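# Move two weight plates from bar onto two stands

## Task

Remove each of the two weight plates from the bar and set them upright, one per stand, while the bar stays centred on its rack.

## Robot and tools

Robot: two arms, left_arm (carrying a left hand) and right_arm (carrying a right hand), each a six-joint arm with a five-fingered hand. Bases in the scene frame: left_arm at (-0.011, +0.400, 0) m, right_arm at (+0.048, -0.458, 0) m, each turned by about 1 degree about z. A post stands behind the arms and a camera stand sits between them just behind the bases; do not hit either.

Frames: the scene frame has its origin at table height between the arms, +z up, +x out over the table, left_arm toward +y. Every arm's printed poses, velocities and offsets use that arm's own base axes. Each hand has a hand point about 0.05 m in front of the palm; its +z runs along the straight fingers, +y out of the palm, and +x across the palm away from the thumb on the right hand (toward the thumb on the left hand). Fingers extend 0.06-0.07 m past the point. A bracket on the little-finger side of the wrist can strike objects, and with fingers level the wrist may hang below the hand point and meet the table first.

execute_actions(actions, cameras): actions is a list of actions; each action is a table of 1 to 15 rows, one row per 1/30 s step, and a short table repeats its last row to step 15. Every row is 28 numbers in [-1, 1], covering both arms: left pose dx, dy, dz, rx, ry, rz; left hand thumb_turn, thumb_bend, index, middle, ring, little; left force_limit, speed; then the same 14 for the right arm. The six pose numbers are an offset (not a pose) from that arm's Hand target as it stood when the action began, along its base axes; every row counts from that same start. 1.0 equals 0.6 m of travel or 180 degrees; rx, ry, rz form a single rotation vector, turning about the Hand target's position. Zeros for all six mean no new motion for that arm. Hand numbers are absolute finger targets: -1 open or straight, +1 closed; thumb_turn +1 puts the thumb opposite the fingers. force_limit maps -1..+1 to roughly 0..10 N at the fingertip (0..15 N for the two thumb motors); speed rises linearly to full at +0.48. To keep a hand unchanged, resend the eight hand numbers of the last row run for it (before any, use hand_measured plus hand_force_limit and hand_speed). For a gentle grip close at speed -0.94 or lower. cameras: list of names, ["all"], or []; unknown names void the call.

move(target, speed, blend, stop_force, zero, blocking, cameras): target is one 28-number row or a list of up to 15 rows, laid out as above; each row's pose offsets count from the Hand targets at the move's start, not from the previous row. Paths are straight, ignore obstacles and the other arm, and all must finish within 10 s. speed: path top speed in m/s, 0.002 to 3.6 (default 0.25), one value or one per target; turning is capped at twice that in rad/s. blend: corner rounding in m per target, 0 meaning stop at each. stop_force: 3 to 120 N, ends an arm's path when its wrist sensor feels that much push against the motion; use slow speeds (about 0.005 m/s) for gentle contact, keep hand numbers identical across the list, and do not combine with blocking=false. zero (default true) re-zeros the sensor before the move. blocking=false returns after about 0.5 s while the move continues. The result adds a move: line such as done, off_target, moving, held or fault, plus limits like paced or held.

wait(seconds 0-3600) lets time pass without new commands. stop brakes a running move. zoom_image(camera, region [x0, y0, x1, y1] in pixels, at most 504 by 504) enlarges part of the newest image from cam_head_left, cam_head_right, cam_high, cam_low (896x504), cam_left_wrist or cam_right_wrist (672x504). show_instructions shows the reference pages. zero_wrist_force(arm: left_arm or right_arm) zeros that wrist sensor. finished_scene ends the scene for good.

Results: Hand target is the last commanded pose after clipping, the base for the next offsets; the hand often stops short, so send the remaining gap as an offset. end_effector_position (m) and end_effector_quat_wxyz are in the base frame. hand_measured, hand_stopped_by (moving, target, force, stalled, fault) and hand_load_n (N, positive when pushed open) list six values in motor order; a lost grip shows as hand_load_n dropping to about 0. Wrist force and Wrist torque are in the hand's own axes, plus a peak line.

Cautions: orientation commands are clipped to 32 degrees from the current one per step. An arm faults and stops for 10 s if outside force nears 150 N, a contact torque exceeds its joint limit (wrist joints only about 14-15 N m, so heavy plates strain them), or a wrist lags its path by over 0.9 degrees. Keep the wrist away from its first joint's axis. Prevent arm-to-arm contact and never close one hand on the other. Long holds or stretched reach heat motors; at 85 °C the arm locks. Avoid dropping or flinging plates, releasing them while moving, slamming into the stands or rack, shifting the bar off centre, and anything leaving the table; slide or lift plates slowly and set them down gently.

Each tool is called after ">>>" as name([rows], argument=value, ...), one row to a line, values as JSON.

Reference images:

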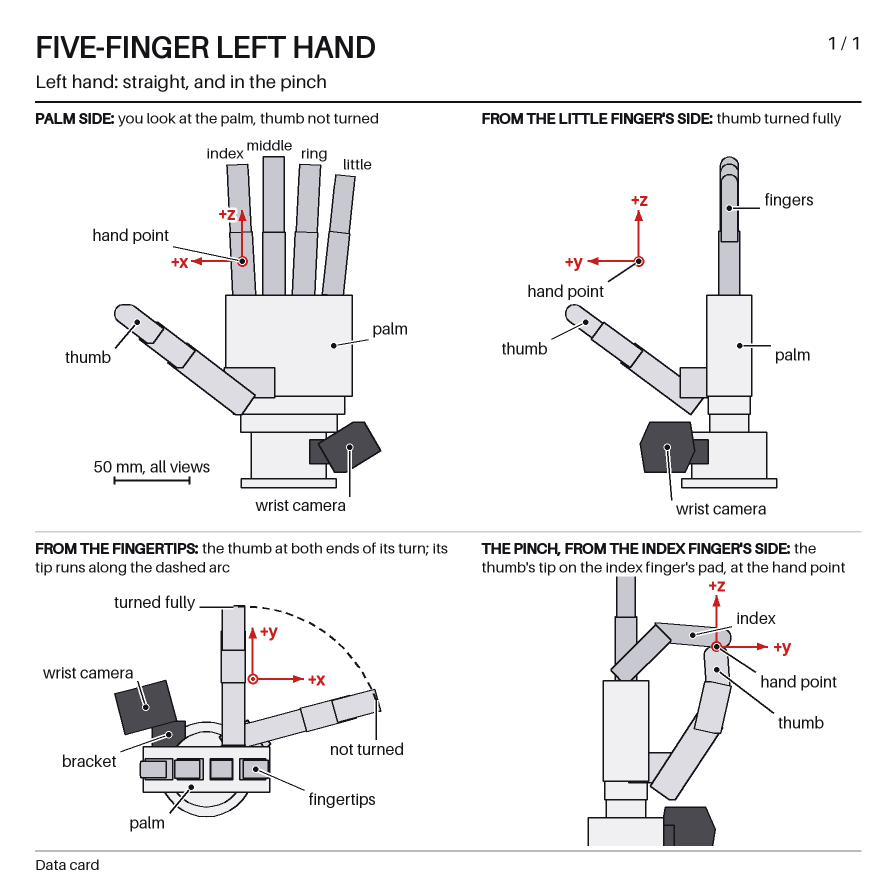

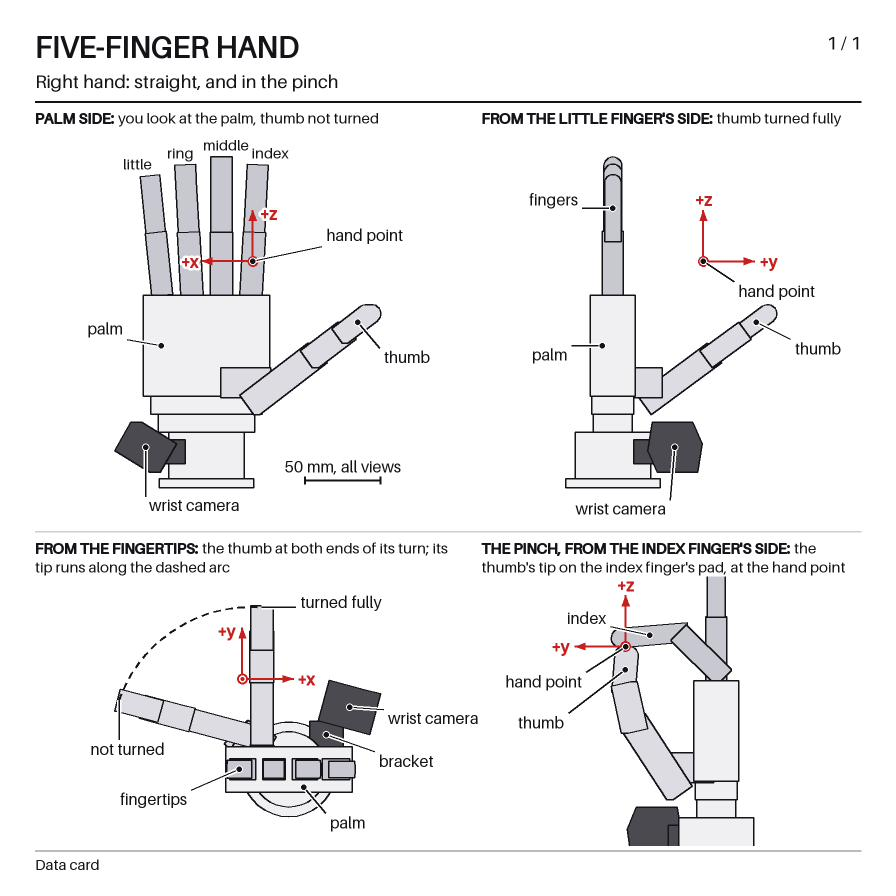

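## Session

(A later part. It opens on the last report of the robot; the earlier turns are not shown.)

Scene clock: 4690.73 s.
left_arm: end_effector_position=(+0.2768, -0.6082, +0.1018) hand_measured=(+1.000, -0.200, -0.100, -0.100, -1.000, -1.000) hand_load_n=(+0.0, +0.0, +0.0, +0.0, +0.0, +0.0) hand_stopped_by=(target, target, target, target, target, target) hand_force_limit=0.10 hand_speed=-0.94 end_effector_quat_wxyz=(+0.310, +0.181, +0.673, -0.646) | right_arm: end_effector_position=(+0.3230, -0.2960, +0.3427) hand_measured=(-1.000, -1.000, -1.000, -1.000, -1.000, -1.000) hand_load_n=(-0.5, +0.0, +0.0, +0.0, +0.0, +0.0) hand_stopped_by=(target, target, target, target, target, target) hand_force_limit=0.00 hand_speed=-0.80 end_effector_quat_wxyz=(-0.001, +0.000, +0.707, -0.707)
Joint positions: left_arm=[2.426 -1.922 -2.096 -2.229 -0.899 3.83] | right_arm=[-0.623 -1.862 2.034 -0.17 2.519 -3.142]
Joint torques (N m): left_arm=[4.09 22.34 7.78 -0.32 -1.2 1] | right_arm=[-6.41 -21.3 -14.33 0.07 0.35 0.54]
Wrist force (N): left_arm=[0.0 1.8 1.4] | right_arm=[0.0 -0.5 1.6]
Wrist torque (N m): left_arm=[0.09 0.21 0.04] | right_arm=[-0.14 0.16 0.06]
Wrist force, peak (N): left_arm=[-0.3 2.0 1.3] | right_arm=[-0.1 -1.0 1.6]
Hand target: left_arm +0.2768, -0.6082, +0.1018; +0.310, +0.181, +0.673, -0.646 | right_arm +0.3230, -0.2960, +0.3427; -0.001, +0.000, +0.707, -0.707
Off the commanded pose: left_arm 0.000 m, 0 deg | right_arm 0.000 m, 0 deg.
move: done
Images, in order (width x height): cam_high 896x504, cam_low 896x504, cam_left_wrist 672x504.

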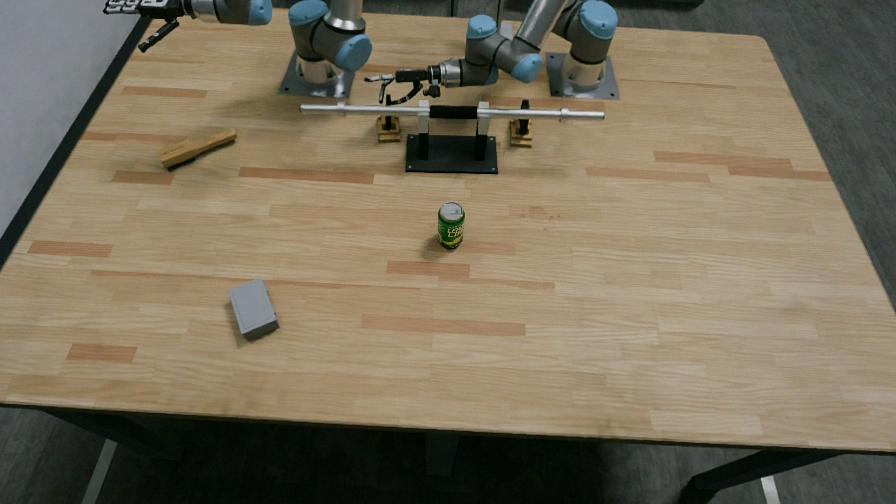

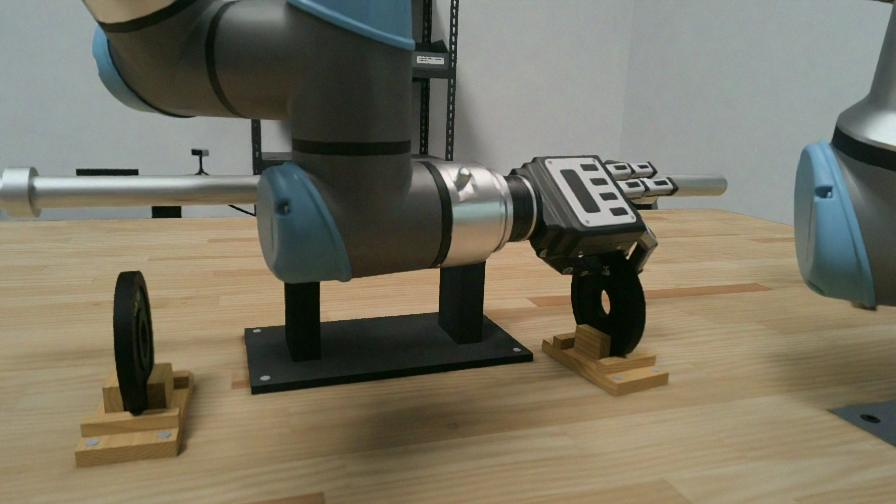

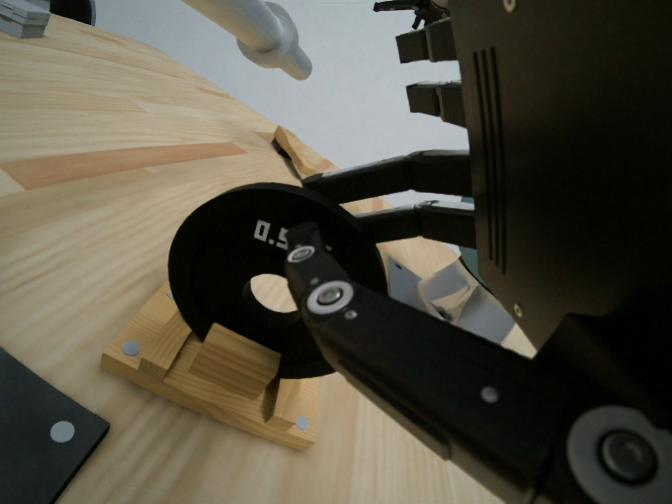

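>>> move(target=[0,0,0,0,0,0,1,-0.2,-1,-1,-1,-1,0.1,-0.8,0,0,0,0,0,0,-1,-1,-1,-1,-1,-1,0,-0.8], cameras=["cam_low","cam_left_wrist"])

Scene clock: 4707.57 s.
left_arm: end_effector_position=(+0.2768, -0.6082, +0.1018) hand_measured=(+1.000, -0.200, -1.000, -1.000, -1.000, -1.000) hand_load_n=(+0.0, +0.0, +0.0, +0.0, +0.0, +0.0) hand_stopped_by=(target, target, target, target, target, target) hand_force_limit=0.10 hand_speed=-0.80 end_effector_quat_wxyz=(+0.310, +0.181, +0.673, -0.646) | right_arm: end_effector_position=(+0.3230, -0.2960, +0.3427) hand_measured=(-1.000, -1.000, -1.000, -1.000, -1.000, -1.000) hand_load_n=(+0.0, +0.0, +0.0, +0.0, +0.0, +0.0) hand_stopped_by=(target, target, target, target, target, target) hand_force_limit=0.00 hand_speed=-0.80 end_effector_quat_wxyz=(-0.001, +0.000, +0.707, -0.707)
Joint positions: left_arm=[2.426 -1.922 -2.096 -2.229 -0.899 3.83] | right_arm=[-0.623 -1.862 2.034 -0.17 2.519 -3.142]
Joint torques (N m): left_arm=[2.56 22.49 10.93 -0.21 -1.21 0.42] | right_arm=[-6.47 -21.05 -13.93 -0.05 0.44 0.55]
Wrist force (N): left_arm=[0.0 1.9 1.3] | right_arm=[0.1 -0.8 1.3]
Wrist torque (N m): left_arm=[0.12 0.20 0.05] | right_arm=[-0.17 0.15 0.06]
Wrist force, peak (N): left_arm=[0.0 2.2 1.3] | right_arm=[-0.1 -0.6 1.8]
Hand target: left_arm +0.2768, -0.6082, +0.1018; +0.310, +0.181, +0.673, -0.646 | right_arm +0.3230, -0.2960, +0.3427; -0.001, +0.000, +0.707, -0.707
Off the commanded pose: left_arm 0.000 m, 0 deg | right_arm 0.000 m, 0 deg.
move: done

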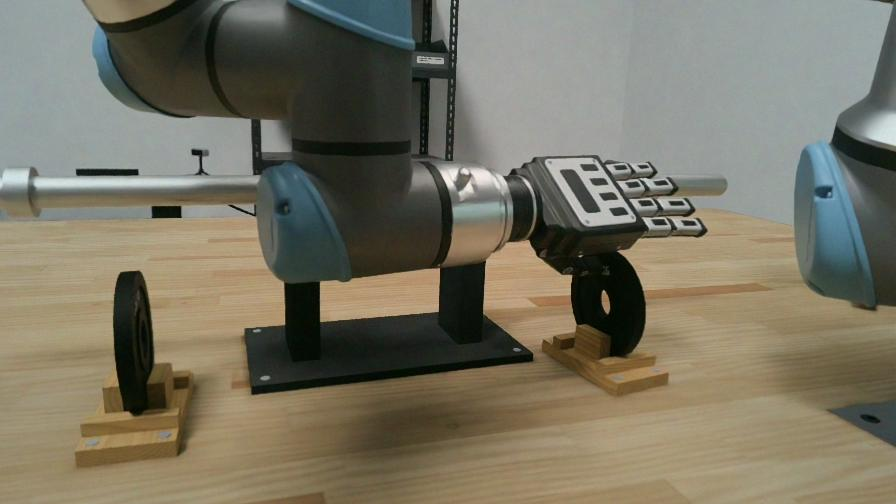

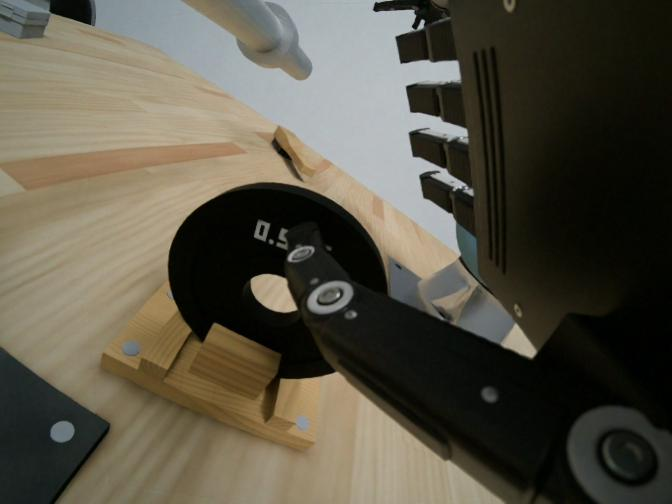

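>>> move([
  [0,0.02,0,0,0,0,1,-0.2,-1,-1,-1,-1,0.1,-0.8,0,0,0,0,0,0,-1,-1,-1,-1,-1,-1,0,-0.8],
  [0,0.025,0.1,0,0,0,1,-0.2,-1,-1,-1,-1,0.1,-0.8,0,0,0,0,0,0,-1,-1,-1,-1,-1,-1,0,-0.8],
], speed=0.05, stop_force=8, cameras=["cam_low","cam_left_wrist","cam_high"])

Scene clock: 4717.10 s.
left_arm: end_effector_position=(+0.2769, -0.5932, +0.1618) hand_measured=(+1.000, -0.200, -1.000, -1.000, -1.000, -1.000) hand_load_n=(+0.0, +0.0, +0.0, +0.0, +0.0, +0.0) hand_stopped_by=(target, target, target, target, target, target) hand_force_limit=0.10 hand_speed=-0.80 end_effector_quat_wxyz=(+0.310, +0.181, +0.673, -0.646) | right_arm: end_effector_position=(+0.3230, -0.2960, +0.3427) hand_measured=(-1.000, -1.000, -1.000, -1.000, -1.000, -1.000) hand_load_n=(+0.0, +0.0, +0.0, +0.0, +0.0, +0.0) hand_stopped_by=(target, target, target, target, target, target) hand_force_limit=0.00 hand_speed=-0.80 end_effector_quat_wxyz=(-0.001, +0.000, +0.707, -0.707)
Joint positions: left_arm=[2.456 -1.78 -2.08 -2.387 -0.87 3.828] | right_arm=[-0.623 -1.862 2.034 -0.17 2.519 -3.142]
Joint torques (N m): left_arm=[-0.93 16.11 8.7 0.16 -0.72 1] | right_arm=[-6.9 -21.74 -14.4 -0.03 0.52 0.62]
Wrist force (N): left_arm=[-0.4 1.4 1.0] | right_arm=[0.1 -0.7 1.4]
Wrist torque (N m): left_arm=[0.08 0.22 0.05] | right_arm=[-0.15 0.16 0.06]
Wrist force, peak (N): left_arm=[-0.4 2.5 0.8] | right_arm=[-0.2 -0.4 1.9]
Hand target: left_arm +0.2768, -0.5932, +0.1618; +0.310, +0.181, +0.673, -0.646 | right_arm +0.3230, -0.2960, +0.3427; -0.001, +0.000, +0.707, -0.707
Off the commanded pose: left_arm 0.000 m, 0 deg | right_arm 0.000 m, 0 deg.
move: done
Images, in order (width x height): cam_high 896x504, cam_low 896x504, cam_left_wrist 672x504.

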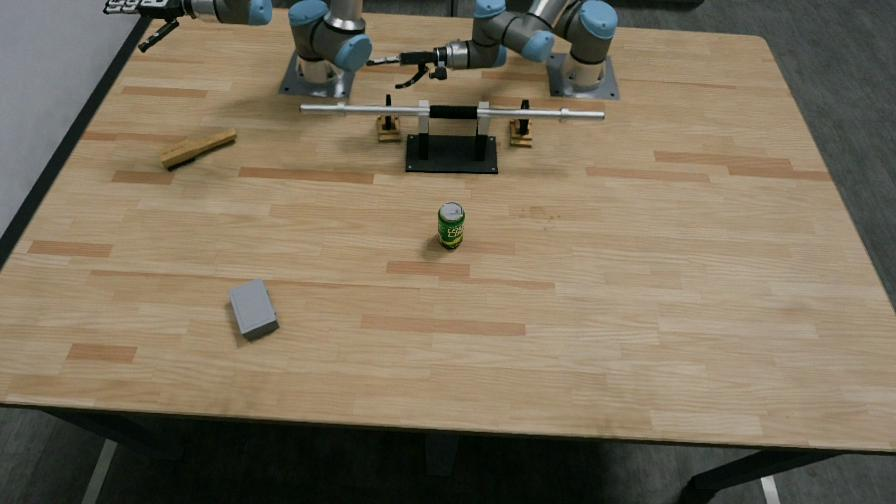

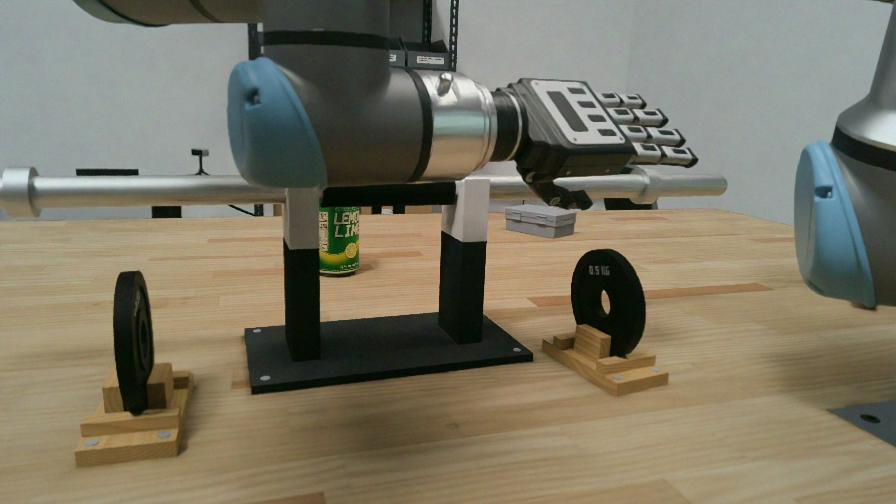

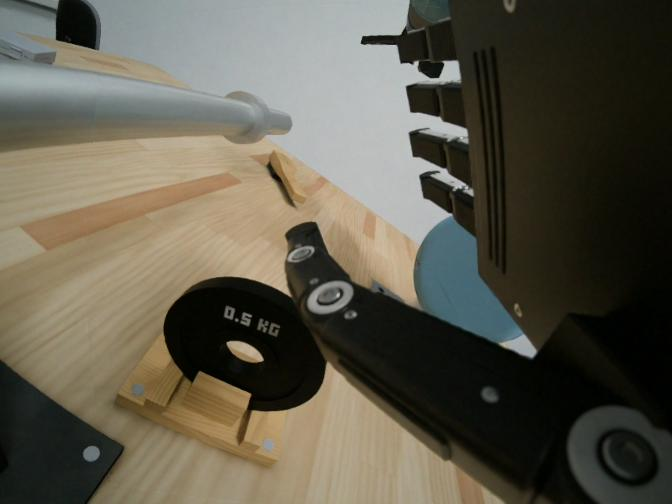

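>>> move(target=[0,0,0.2,0,0,0,1,-0.2,-1,-1,-1,-1,0.1,-0.8,0,0,0,0,0,0,-1,-1,-1,-1,-1,-1,0,-0.8], speed=0.08, stop_force=8, cameras=["cam_low","cam_high","cam_head_left"])

Scene clock: 4728.97 s.
left_arm: end_effector_position=(+0.2768, -0.5932, +0.2818) hand_measured=(+1.000, -0.200, -1.000, -1.000, -1.000, -1.000) hand_load_n=(+0.5, +0.0, +0.0, +0.0, +0.0, +0.0) hand_stopped_by=(target, target, target, target, target, target) hand_force_limit=0.10 hand_speed=-0.80 end_effector_quat_wxyz=(+0.310, +0.181, +0.673, -0.646) | right_arm: end_effector_position=(+0.3230, -0.2960, +0.3427) hand_measured=(-1.000, -1.000, -1.000, -1.000, -1.000, -1.000) hand_load_n=(+0.0, +0.0, +0.0, +0.0, +0.0, -0.5) hand_stopped_by=(target, target, target, target, target, target) hand_force_limit=0.00 hand_speed=-0.80 end_effector_quat_wxyz=(-0.001, +0.000, +0.707, -0.707)
Joint positions: left_arm=[2.455 -1.618 -1.908 -2.721 -0.87 3.828] | right_arm=[-0.623 -1.862 2.034 -0.17 2.519 -3.142]
Joint torques (N m): left_arm=[0.46 12.93 12.96 -0.38 1.69 -0.5] | right_arm=[-6.42 -21.31 -14.32 -0.15 0.39 0.55]
Wrist force (N): left_arm=[-0.4 2.2 1.2] | right_arm=[-0.1 -0.5 1.4]
Wrist torque (N m): left_arm=[0.18 0.28 -0.04] | right_arm=[-0.13 0.18 0.05]
Wrist force, peak (N): left_arm=[-0.1 2.4 1.4] | right_arm=[-0.3 -0.9 1.7]
Hand target: left_arm +0.2768, -0.5932, +0.2818; +0.310, +0.181, +0.673, -0.646 | right_arm +0.3230, -0.2960, +0.3427; -0.001, +0.000, +0.707, -0.707
Off the commanded pose: left_arm 0.000 m, 0 deg | right_arm 0.000 m, 0 deg.
move: done
Images, in order (width x height): cam_head_left 896x504, cam_high 896x504, cam_low 896x504.

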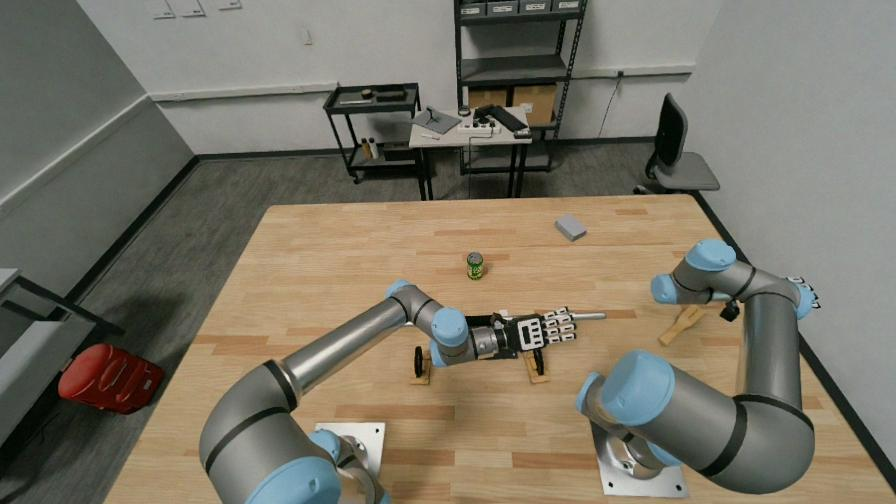

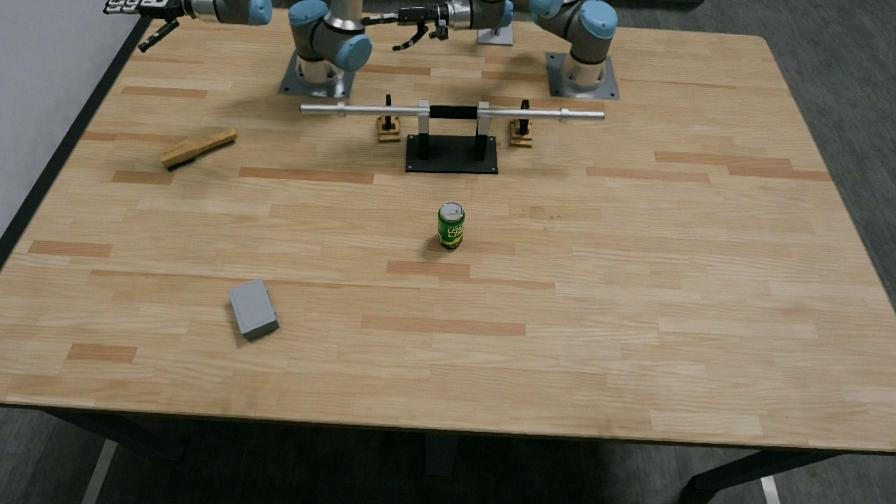

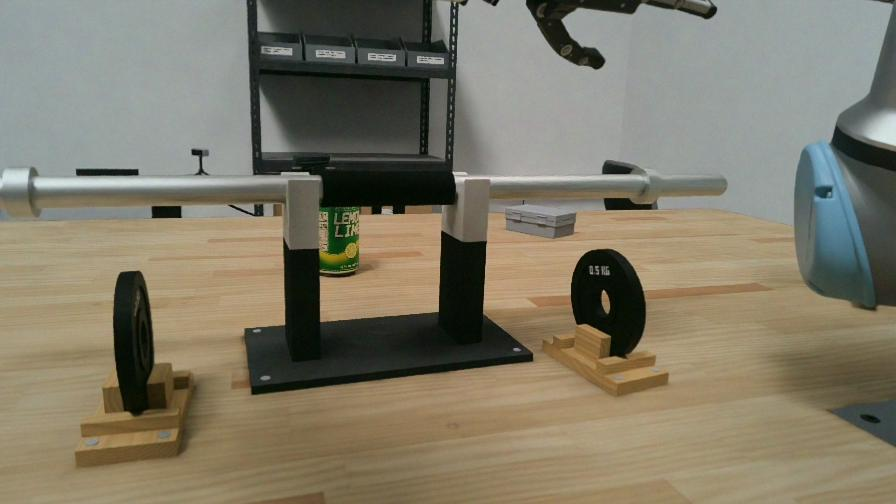

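>>> zoom_image(camera="cam_low", region=[60, 150, 460, 480])

>>> zoom_image(camera="cam_low", region=[400, 150, 740, 420])

Scaled by 1.260 from the camera's image (finer frame: 1280x720).

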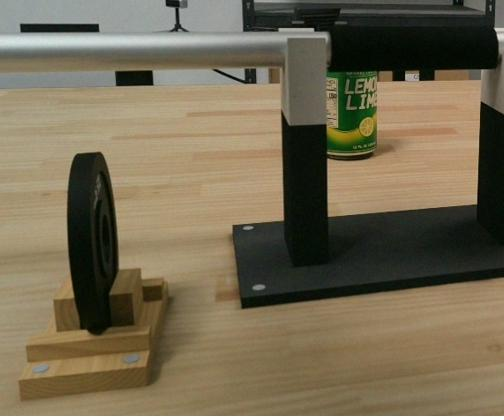

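Scaled by 1.482 from the camera's image (finer frame: 1280x720).

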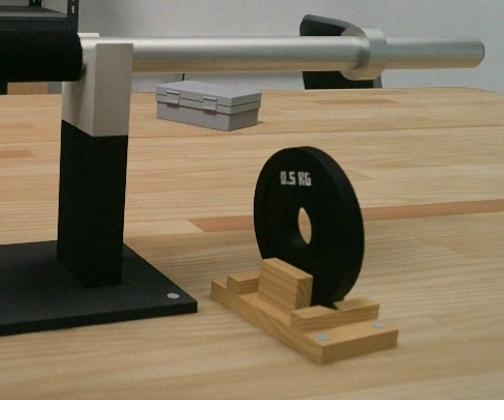

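>>> finished_scene()

The scene is finished: the task was done.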